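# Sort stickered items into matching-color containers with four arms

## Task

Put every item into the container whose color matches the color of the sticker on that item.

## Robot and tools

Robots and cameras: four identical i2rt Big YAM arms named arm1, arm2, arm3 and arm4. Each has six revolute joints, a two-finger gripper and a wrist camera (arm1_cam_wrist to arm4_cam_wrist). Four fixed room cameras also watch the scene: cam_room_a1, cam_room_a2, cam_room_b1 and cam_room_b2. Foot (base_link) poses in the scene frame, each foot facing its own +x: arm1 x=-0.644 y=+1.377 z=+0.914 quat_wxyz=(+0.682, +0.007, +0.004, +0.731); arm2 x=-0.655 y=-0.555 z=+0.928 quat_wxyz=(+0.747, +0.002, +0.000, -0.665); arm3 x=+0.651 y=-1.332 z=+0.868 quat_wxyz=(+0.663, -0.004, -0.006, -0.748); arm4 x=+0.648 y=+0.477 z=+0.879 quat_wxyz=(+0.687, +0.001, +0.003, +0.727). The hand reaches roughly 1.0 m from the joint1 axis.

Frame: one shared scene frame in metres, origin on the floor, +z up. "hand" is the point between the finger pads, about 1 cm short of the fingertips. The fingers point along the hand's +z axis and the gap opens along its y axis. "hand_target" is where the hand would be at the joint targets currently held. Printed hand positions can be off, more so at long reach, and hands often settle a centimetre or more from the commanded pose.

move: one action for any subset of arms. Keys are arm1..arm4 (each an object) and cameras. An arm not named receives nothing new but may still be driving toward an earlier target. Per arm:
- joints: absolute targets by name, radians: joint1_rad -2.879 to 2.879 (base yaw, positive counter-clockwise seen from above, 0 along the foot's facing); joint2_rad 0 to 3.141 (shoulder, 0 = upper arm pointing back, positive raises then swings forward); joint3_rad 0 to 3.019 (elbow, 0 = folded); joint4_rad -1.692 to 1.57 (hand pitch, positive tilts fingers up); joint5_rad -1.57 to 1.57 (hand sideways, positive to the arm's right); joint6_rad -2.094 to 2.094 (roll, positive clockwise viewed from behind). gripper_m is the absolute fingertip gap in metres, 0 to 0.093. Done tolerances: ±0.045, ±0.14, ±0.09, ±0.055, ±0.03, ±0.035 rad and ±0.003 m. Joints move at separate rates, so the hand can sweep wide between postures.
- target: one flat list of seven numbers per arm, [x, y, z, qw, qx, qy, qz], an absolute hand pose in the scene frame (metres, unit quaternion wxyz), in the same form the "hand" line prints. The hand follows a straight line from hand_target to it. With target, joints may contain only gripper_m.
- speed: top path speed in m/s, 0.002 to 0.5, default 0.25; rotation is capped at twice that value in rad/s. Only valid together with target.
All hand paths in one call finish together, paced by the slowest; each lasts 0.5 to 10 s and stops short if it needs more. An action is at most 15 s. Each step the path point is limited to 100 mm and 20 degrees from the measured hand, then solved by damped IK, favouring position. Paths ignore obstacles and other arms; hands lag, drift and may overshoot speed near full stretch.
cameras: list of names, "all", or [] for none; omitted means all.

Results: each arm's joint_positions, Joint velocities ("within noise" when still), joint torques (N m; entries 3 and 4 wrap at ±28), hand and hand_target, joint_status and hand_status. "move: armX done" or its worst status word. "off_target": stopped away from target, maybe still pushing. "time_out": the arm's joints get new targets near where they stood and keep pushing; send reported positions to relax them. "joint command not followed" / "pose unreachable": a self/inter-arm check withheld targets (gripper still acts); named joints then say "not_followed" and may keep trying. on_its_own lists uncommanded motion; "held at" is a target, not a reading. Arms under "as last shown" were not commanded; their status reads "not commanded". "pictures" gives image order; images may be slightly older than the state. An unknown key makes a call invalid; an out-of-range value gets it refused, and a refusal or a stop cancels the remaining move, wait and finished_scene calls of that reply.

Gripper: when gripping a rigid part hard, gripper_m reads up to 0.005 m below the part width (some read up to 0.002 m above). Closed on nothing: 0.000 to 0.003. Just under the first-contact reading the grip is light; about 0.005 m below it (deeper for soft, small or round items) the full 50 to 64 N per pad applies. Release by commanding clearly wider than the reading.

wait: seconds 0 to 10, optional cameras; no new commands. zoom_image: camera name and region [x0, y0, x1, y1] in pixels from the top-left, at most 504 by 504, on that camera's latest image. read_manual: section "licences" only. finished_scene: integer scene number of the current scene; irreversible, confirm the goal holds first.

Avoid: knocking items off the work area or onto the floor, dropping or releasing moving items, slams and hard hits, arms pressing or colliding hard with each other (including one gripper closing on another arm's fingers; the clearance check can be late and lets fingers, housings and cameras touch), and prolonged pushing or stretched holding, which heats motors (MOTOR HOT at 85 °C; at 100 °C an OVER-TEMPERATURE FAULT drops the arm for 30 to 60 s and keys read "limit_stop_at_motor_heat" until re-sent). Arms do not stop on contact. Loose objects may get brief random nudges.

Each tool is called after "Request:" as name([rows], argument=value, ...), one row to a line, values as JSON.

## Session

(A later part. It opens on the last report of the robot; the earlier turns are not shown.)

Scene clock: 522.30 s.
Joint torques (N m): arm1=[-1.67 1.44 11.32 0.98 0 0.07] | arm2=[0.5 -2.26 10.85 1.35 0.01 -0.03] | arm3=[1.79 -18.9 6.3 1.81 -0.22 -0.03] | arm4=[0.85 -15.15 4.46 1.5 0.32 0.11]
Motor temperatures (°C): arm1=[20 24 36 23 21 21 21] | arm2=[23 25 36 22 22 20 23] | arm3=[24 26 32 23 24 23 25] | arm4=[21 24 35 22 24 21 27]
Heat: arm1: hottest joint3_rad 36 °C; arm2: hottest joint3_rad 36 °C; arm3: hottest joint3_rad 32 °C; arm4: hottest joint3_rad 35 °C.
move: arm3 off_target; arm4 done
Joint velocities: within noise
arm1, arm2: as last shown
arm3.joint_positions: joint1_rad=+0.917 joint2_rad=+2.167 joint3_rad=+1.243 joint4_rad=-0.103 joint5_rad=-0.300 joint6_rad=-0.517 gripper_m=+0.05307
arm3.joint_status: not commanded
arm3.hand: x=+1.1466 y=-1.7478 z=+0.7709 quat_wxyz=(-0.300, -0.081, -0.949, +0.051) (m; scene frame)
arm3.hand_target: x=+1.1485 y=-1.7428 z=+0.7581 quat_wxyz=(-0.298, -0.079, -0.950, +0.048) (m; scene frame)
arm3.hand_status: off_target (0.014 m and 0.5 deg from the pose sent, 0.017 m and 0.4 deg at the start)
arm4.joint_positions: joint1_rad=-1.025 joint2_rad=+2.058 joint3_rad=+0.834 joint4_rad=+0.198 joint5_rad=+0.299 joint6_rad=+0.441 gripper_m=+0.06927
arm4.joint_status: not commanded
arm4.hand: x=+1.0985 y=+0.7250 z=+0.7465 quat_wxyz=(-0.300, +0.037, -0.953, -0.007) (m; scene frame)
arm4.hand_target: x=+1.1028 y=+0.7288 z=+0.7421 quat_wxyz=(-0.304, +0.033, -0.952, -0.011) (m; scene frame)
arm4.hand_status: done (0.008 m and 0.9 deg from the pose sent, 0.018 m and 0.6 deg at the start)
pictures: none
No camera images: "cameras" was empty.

Request:
move(arm3={"target": [1.148, -1.743, 0.751, 0.2984, 0.0784, 0.9500, -0.0478], "speed": 0.04}, arm4={"target": [1.103, 0.729, 0.732, 0.3047, -0.0332, 0.9518, 0.0106], "speed": 0.04}, cameras=[])

Request:
move(arm4={"target": [1.103, 0.729, 0.722, 0.3047, -0.0332, 0.9518, 0.0106], "speed": 0.04}, cameras=["arm3_cam_wrist", "arm4_cam_wrist"])

Scene clock: 527.10 s.
Joint torques (N m): arm1=[-0.91 0.56 11.36 0.98 0.03 0.03] | arm2=[0.38 -2.26 10.84 1.32 0.01 -0.02] | arm3=[1.49 -17.96 6.13 1.77 -0.17 -0.04] | arm4=[0.56 -14.62 4.67 1.55 0.32 0.12]
Motor temperatures (°C): arm1=[20 24 36 23 21 21 21] | arm2=[23 25 36 22 22 20 23] | arm3=[24 26 32 23 24 23 25] | arm4=[21 24 34 22 24 21 27]
Heat: arm1: hottest joint3_rad 36 °C; arm2: hottest joint3_rad 36 °C; arm3: hottest joint3_rad 32 °C; arm4: hottest joint3_rad 34 °C.
move: arm3 off_target; arm4 done
Joint velocities: within noise
arm1, arm2: as last shown
arm3.joint_positions: joint1_rad=+0.917 joint2_rad=+2.170 joint3_rad=+1.243 joint4_rad=-0.088 joint5_rad=-0.303 joint6_rad=-0.517 gripper_m=+0.05307
arm3.joint_status: not commanded
arm3.hand: x=+1.1484 y=-1.7490 z=+0.7710 quat_wxyz=(-0.305, -0.079, -0.948, +0.054) (m; scene frame)
arm3.hand_target: x=+1.1473 y=-1.7426 z=+0.7515 quat_wxyz=(-0.298, -0.079, -0.950, +0.048) (m; scene frame)
arm3.hand_status: off_target (0.021 m and 1.1 deg from the pose sent, 0.021 m and 0.5 deg at the start)
arm4.joint_positions: joint1_rad=-1.025 joint2_rad=+2.078 joint3_rad=+0.834 joint4_rad=+0.223 joint5_rad=+0.299 joint6_rad=+0.442 gripper_m=+0.06927
arm4.joint_status: not commanded
arm4.hand: x=+1.0982 y=+0.7248 z=+0.7395 quat_wxyz=(-0.302, +0.036, -0.953, -0.008) (m; scene frame)
arm4.hand_target: x=+1.1027 y=+0.7288 z=+0.7321 quat_wxyz=(-0.305, +0.033, -0.952, -0.011) (m; scene frame)
arm4.hand_status: done (0.010 m and 0.6 deg from the pose sent, 0.016 m and 0.8 deg at the start)
pictures: none
No camera images: "cameras" was empty.

Scene clock: 528.07 s.
Joint torques (N m): arm1=[-0.79 0.91 11.36 1.11 0.04 0.07] | arm2=[0.38 -2.2 10.85 1.29 0.01 -0.02] | arm3=[1.67 -18.08 6.13 1.78 -0.15 -0.04] | arm4=[1.03 -13.04 4.93 1.29 0.3 0.12]
Motor temperatures (°C): arm1=[20 24 36 23 21 21 21] | arm2=[23 25 36 22 22 20 23] | arm3=[24 26 32 23 24 23 25] | arm4=[21 24 34 22 24 21 27]
Heat: arm1: hottest joint3_rad 36 °C; arm2: hottest joint3_rad 36 °C; arm3: hottest joint3_rad 32 °C; arm4: hottest joint3_rad 34 °C.
move: arm4 off_target
Joint velocities: within noise
arm1, arm2, arm3: as last shown
arm3.hand: x=+1.1485 y=-1.7490 z=+0.7710 quat_wxyz=(-0.305, -0.079, -0.947, +0.054) (m; scene frame)
arm3.hand_target: x=+1.1474 y=-1.7426 z=+0.7515 quat_wxyz=(-0.298, -0.078, -0.950, +0.048) (m; scene frame)
arm4.joint_positions: joint1_rad=-1.025 joint2_rad=+2.086 joint3_rad=+0.834 joint4_rad=+0.251 joint5_rad=+0.299 joint6_rad=+0.442 gripper_m=+0.06927
arm4.joint_status: not commanded
arm4.hand: x=+1.1011 y=+0.7267 z=+0.7391 quat_wxyz=(-0.310, +0.035, -0.950, -0.013) (m; scene frame)
arm4.hand_target: x=+1.1022 y=+0.7285 z=+0.7225 quat_wxyz=(-0.305, +0.033, -0.952, -0.011) (m; scene frame)
arm4.hand_status: off_target (0.017 m and 0.7 deg from the pose sent, 0.019 m and 0.6 deg at the start)
pictures: arm3_cam_wrist, arm4_cam_wrist
Images, in order (width x height): arm3_cam_wrist 672x504, arm4_cam_wrist 672x504.

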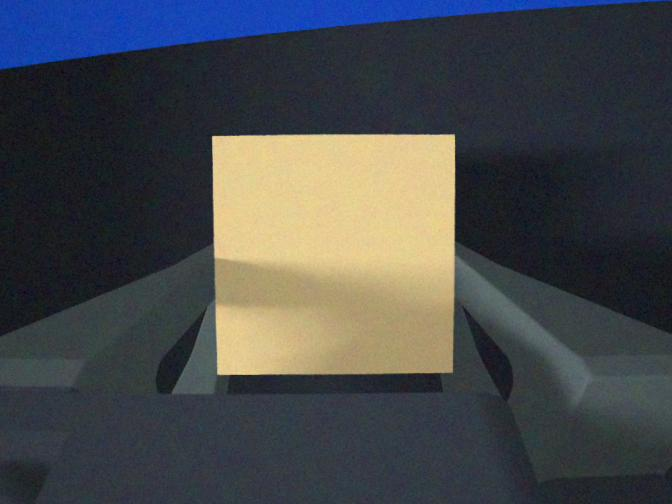

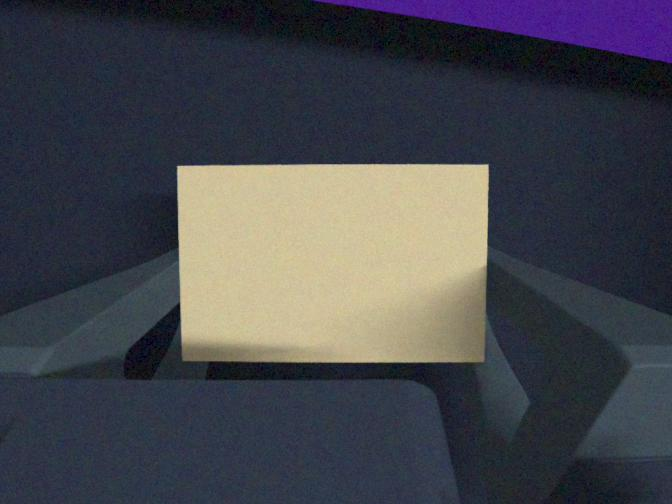

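Request:
move(arm3={"target": [1.147, -1.745, 0.768, 0.286, 0.079, 0.9541, -0.0467], "speed": 0.04}, arm4={"target": [1.101, 0.728, 0.737, 0.2922, -0.0334, 0.9557, 0.0102], "speed": 0.04}, cameras=[])

Scene clock: 534.47 s.
Joint torques (N m): arm1=[-1.44 0.5 11.29 0.91 0.03 0.07] | arm2=[0.56 -2.32 10.84 1.35 0.01 -0.02] | arm3=[1.55 -20.72 7.46 0.1 0.05 -0.11] | arm4=[0.79 -16.79 4.05 0.21 0.14 0.1]
Motor temperatures (°C): arm1=[20 24 36 23 21 21 21] | arm2=[23 25 36 22 22 20 23] | arm3=[24 26 31 23 24 23 25] | arm4=[21 24 34 22 24 21 27]
Heat: arm1: hottest joint3_rad 36 °C; arm2: hottest joint3_rad 36 °C; arm3: hottest joint3_rad 31 °C; arm4: hottest joint3_rad 34 °C.
move: arm3 done; arm4 done
Joint velocities: within noise
arm1, arm2: as last shown
arm3.joint_positions: joint1_rad=+0.917 joint2_rad=+2.165 joint3_rad=+1.243 joint4_rad=-0.122 joint5_rad=-0.295 joint6_rad=-0.517 gripper_m=+0.05307
arm3.joint_status: not commanded
arm3.hand: x=+1.1436 y=-1.7461 z=+0.7694 quat_wxyz=(-0.292, -0.083, -0.951, +0.048) (m; scene frame)
arm3.hand_target: x=+1.1468 y=-1.7450 z=+0.7680 quat_wxyz=(-0.286, -0.079, -0.954, +0.047) (m; scene frame)
arm3.hand_status: done (0.004 m and 0.9 deg from the pose sent, 0.005 m and 2.5 deg at the start)
arm4.joint_positions: joint1_rad=-1.025 joint2_rad=+2.083 joint3_rad=+0.845 joint4_rad=+0.214 joint5_rad=+0.291 joint6_rad=+0.446 gripper_m=+0.06927
arm4.joint_status: not commanded
arm4.hand: x=+1.1005 y=+0.7279 z=+0.7387 quat_wxyz=(-0.299, +0.035, -0.953, -0.011) (m; scene frame)
arm4.hand_target: x=+1.1011 y=+0.7280 z=+0.7370 quat_wxyz=(-0.292, +0.033, -0.956, -0.010) (m; scene frame)
arm4.hand_status: done (0.002 m and 0.9 deg from the pose sent, 0.002 m and 2.1 deg at the start)
pictures: none
No camera images: "cameras" was empty.

Both flat and on the floor of the containers. Release.

Request:
move(arm3={"joints": {"gripper_m": 0.093}}, arm4={"joints": {"gripper_m": 0.093}}, cameras=["arm3_cam_wrist", "arm4_cam_wrist"])

Request:
move(arm3={"target": [1.147, -1.745, 0.86, 0.286, 0.079, 0.9541, -0.0467], "speed": 0.1}, arm4={"target": [1.101, 0.728, 0.84, 0.2922, -0.0334, 0.9557, 0.0102], "speed": 0.1}, cameras=["arm3_cam_wrist", "arm4_cam_wrist"])

Scene clock: 538.93 s.
Joint torques (N m): arm1=[-1.03 1.2 11.23 0.85 0.04 0.07] | arm2=[0.44 -2.26 10.82 1.31 0.01 -0.02] | arm3=[1.55 -20.72 7.42 0.72 -0.11 -0.11] | arm4=[0.67 -16.97 4.1 0.47 0.15 0.11]
Motor temperatures (°C): arm1=[20 24 36 23 21 21 21] | arm2=[23 25 36 22 22 20 23] | arm3=[24 26 31 23 24 23 25] | arm4=[21 24 33 22 24 21 27]
Heat: arm1: hottest joint3_rad 36 °C; arm2: hottest joint3_rad 36 °C; arm3: hottest joint3_rad 31 °C; arm4: hottest joint3_rad 33 °C.
move: arm3 done; arm4 done
Joint velocities: within noise
arm1, arm2: as last shown
arm3.joint_positions: joint1_rad=+0.917 joint2_rad=+2.165 joint3_rad=+1.243 joint4_rad=-0.136 joint5_rad=-0.292 joint6_rad=-0.517 gripper_m=+0.09297
arm3.joint_status: all done
arm3.hand: x=+1.1411 y=-1.7445 z=+0.7675 quat_wxyz=(-0.286, -0.085, -0.953, +0.045) (m; scene frame)
arm3.hand_target: x=+1.1469 y=-1.7450 z=+0.7681 quat_wxyz=(-0.286, -0.079, -0.954, +0.047) (m; scene frame)
arm3.hand_status: not commanded
arm4.joint_positions: joint1_rad=-1.025 joint2_rad=+2.082 joint3_rad=+0.845 joint4_rad=+0.205 joint5_rad=+0.290 joint6_rad=+0.447 gripper_m=+0.09292
arm4.joint_status: all done
arm4.hand: x=+1.0989 y=+0.7270 z=+0.7377 quat_wxyz=(-0.295, +0.036, -0.955, -0.009) (m; scene frame)
arm4.hand_target: x=+1.1011 y=+0.7280 z=+0.7371 quat_wxyz=(-0.292, +0.033, -0.956, -0.010) (m; scene frame)
arm4.hand_status: not commanded
pictures: arm3_cam_wrist, arm4_cam_wrist
Images, in order (width x height): arm3_cam_wrist 672x504, arm4_cam_wrist 672x504.

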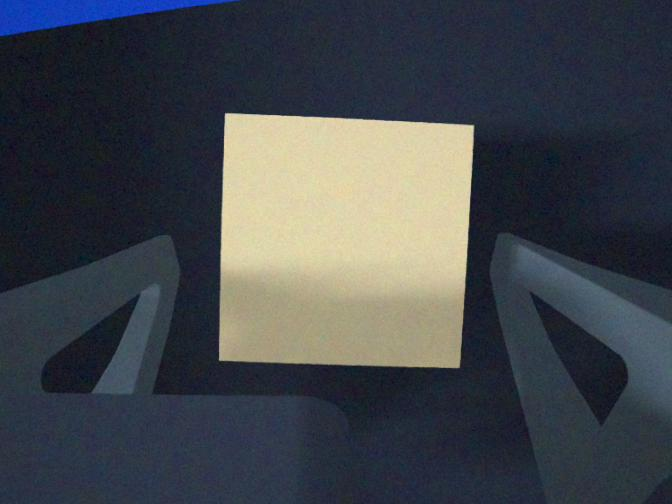

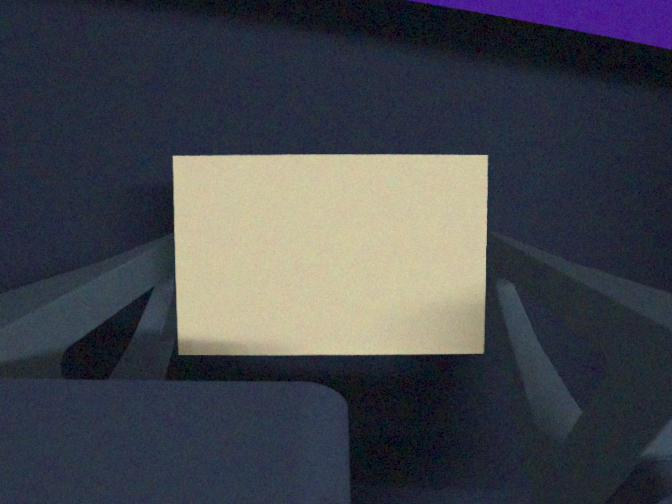

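Scene clock: 540.63 s.
Joint torques (N m): arm1=[-1.32 0.38 11.26 0.88 0.04 0.05] | arm2=[0.32 -2.2 10.85 1.31 0.01 -0.02] | arm3=[1.44 -21.25 9.51 0.59 -0.13 -0.11] | arm4=[0.32 -17.03 5.61 0.42 0.14 0.1]
Motor temperatures (°C): arm1=[20 24 36 23 21 21 21] | arm2=[23 25 36 22 22 20 23] | arm3=[24 26 31 23 24 23 25] | arm4=[21 24 33 22 24 21 27]
Heat: arm1: hottest joint3_rad 36 °C; arm2: hottest joint3_rad 36 °C; arm3: hottest joint3_rad 31 °C; arm4: hottest joint3_rad 33 °C.
move: arm3 off_target; arm4 done
Joint velocities: within noise
arm1, arm2: as last shown
arm3.joint_positions: joint1_rad=+0.917 joint2_rad=+2.007 joint3_rad=+1.243 joint4_rad=-0.325 joint5_rad=-0.292 joint6_rad=-0.517 gripper_m=+0.09297
arm3.joint_status: not commanded
arm3.hand: x=+1.1353 y=-1.7379 z=+0.8433 quat_wxyz=(-0.275, -0.087, -0.957, +0.036) (m; scene frame)
arm3.hand_target: x=+1.1466 y=-1.7447 z=+0.8602 quat_wxyz=(-0.286, -0.079, -0.954, +0.047) (m; scene frame)
arm3.hand_status: off_target (0.022 m and 2.0 deg from the pose sent, 0.093 m and 0.7 deg at the start)
arm4.joint_positions: joint1_rad=-1.025 joint2_rad=+1.814 joint3_rad=+0.842 joint4_rad=-0.064 joint5_rad=+0.290 joint6_rad=+0.447 gripper_m=+0.09292
arm4.joint_status: not commanded
arm4.hand: x=+1.1010 y=+0.7285 z=+0.8368 quat_wxyz=(-0.294, +0.036, -0.955, -0.009) (m; scene frame)
arm4.hand_target: x=+1.1011 y=+0.7280 z=+0.8400 quat_wxyz=(-0.292, +0.033, -0.956, -0.010) (m; scene frame)
arm4.hand_status: done (0.003 m and 0.4 deg from the pose sent, 0.102 m and 0.5 deg at the start)
pictures: arm3_cam_wrist, arm4_cam_wrist
Images, in order (width x height): arm3_cam_wrist 672x504, arm4_cam_wrist 672x504.

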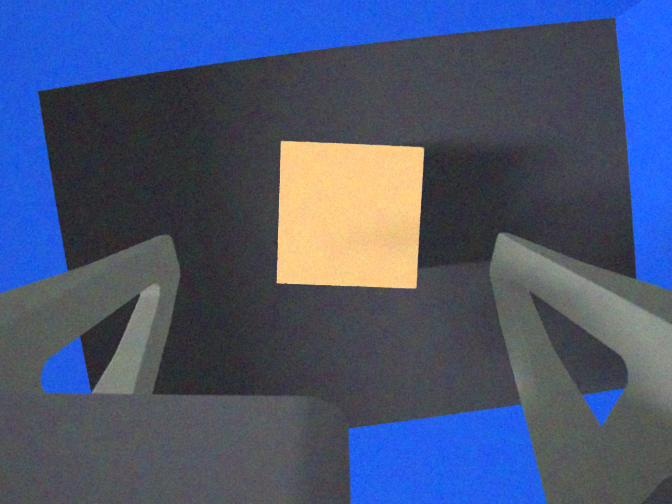

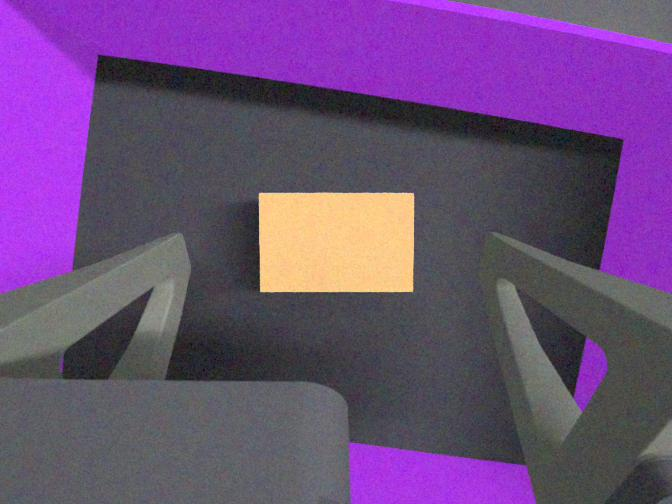

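Both items are in their containers. Raise the hands clear and verify.

Request:
move(arm3={"target": [1.12, -1.73, 0.98, 0.286, 0.079, 0.9541, -0.0467], "speed": 0.15}, arm4={"target": [1.08, 0.72, 0.98, 0.2922, -0.0334, 0.9557, 0.0102], "speed": 0.15}, cameras=["arm3_cam_wrist", "arm4_cam_wrist", "cam_room_a1", "cam_room_a2"])

Scene clock: 544.80 s.
Joint torques (N m): arm1=[-1.08 0.97 11.43 0.8 0.01 0.07] | arm2=[0.38 -2.32 10.85 1.31 0.01 -0.02] | arm3=[0.32 -18.67 11.33 0.62 -0.31 -0.13] | arm4=[1.26 -13.39 10.35 0.27 0.39 0.16]
Motor temperatures (°C): arm1=[20 24 36 23 21 21 21] | arm2=[23 25 36 22 22 20 23] | arm3=[24 26 31 23 24 23 25] | arm4=[21 24 33 22 24 21 27]
Heat: arm1: hottest joint3_rad 36 °C; arm2: hottest joint3_rad 36 °C; arm3: hottest joint3_rad 31 °C; arm4: hottest joint3_rad 33 °C.
move: arm3 off_target; arm4 off_target
Joint velocities: within noise
arm1, arm2: as last shown
arm3.joint_positions: joint1_rad=+0.917 joint2_rad=+1.761 joint3_rad=+1.243 joint4_rad=-0.576 joint5_rad=-0.296 joint6_rad=-0.532 gripper_m=+0.09297
arm3.joint_status: not commanded
arm3.hand: x=+1.1153 y=-1.7158 z=+0.9617 quat_wxyz=(-0.273, -0.080, -0.958, +0.035) (m; scene frame)
arm3.hand_target: x=+1.1194 y=-1.7296 z=+0.9800 quat_wxyz=(-0.286, -0.079, -0.954, +0.047) (m; scene frame)
arm3.hand_status: off_target (0.024 m and 2.0 deg from the pose sent, 0.138 m and 2.0 deg at the start)
arm4.joint_positions: joint1_rad=-1.022 joint2_rad=+1.467 joint3_rad=+0.856 joint4_rad=-0.464 joint5_rad=+0.290 joint6_rad=+0.450 gripper_m=+0.09292
arm4.joint_status: not commanded
arm4.hand: x=+1.0685 y=+0.7078 z=+0.9613 quat_wxyz=(-0.278, +0.039, -0.960, +0.001) (m; scene frame)
arm4.hand_target: x=+1.0793 y=+0.7196 z=+0.9803 quat_wxyz=(-0.292, +0.034, -0.956, -0.011) (m; scene frame)
arm4.hand_status: off_target (0.025 m and 2.2 deg from the pose sent, 0.145 m and 0.4 deg at the start)
pictures: arm3_cam_wrist, arm4_cam_wrist, cam_room_a1, cam_room_a2
Images, in order (width x height): arm3_cam_wrist 672x504, arm4_cam_wrist 672x504, cam_room_a1 672x504, cam_room_a2 672x504.

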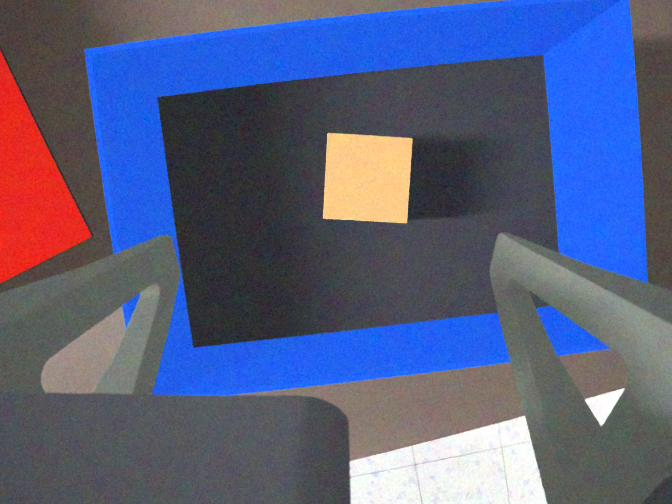

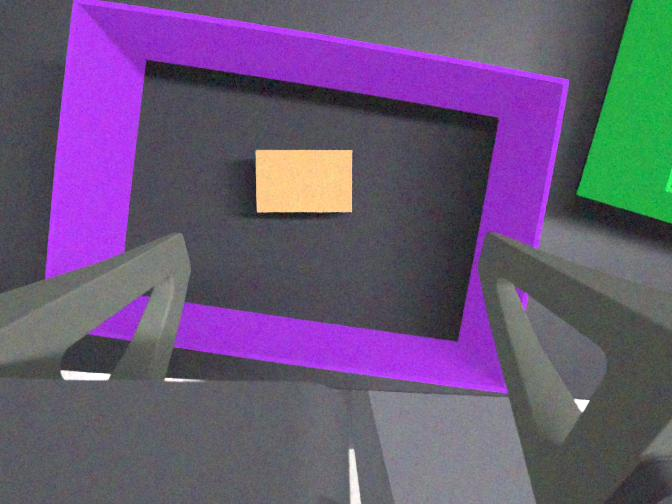

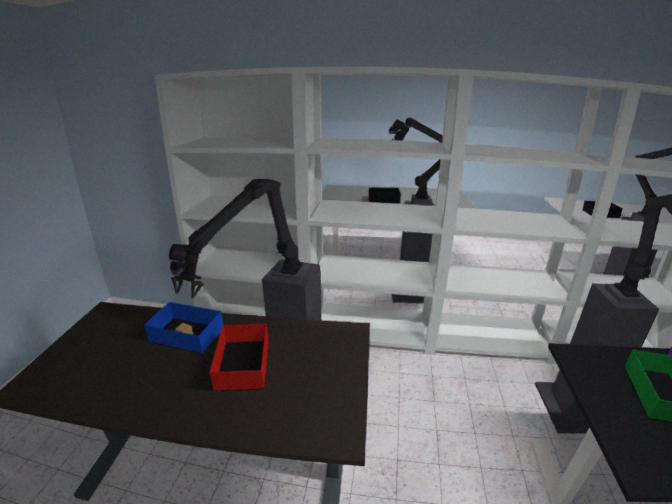

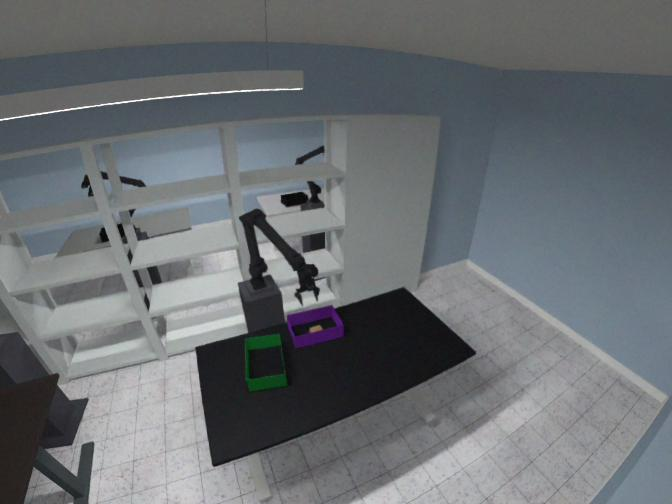

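Request:
finished_scene(scene=3)

The scene is finished: the task was done.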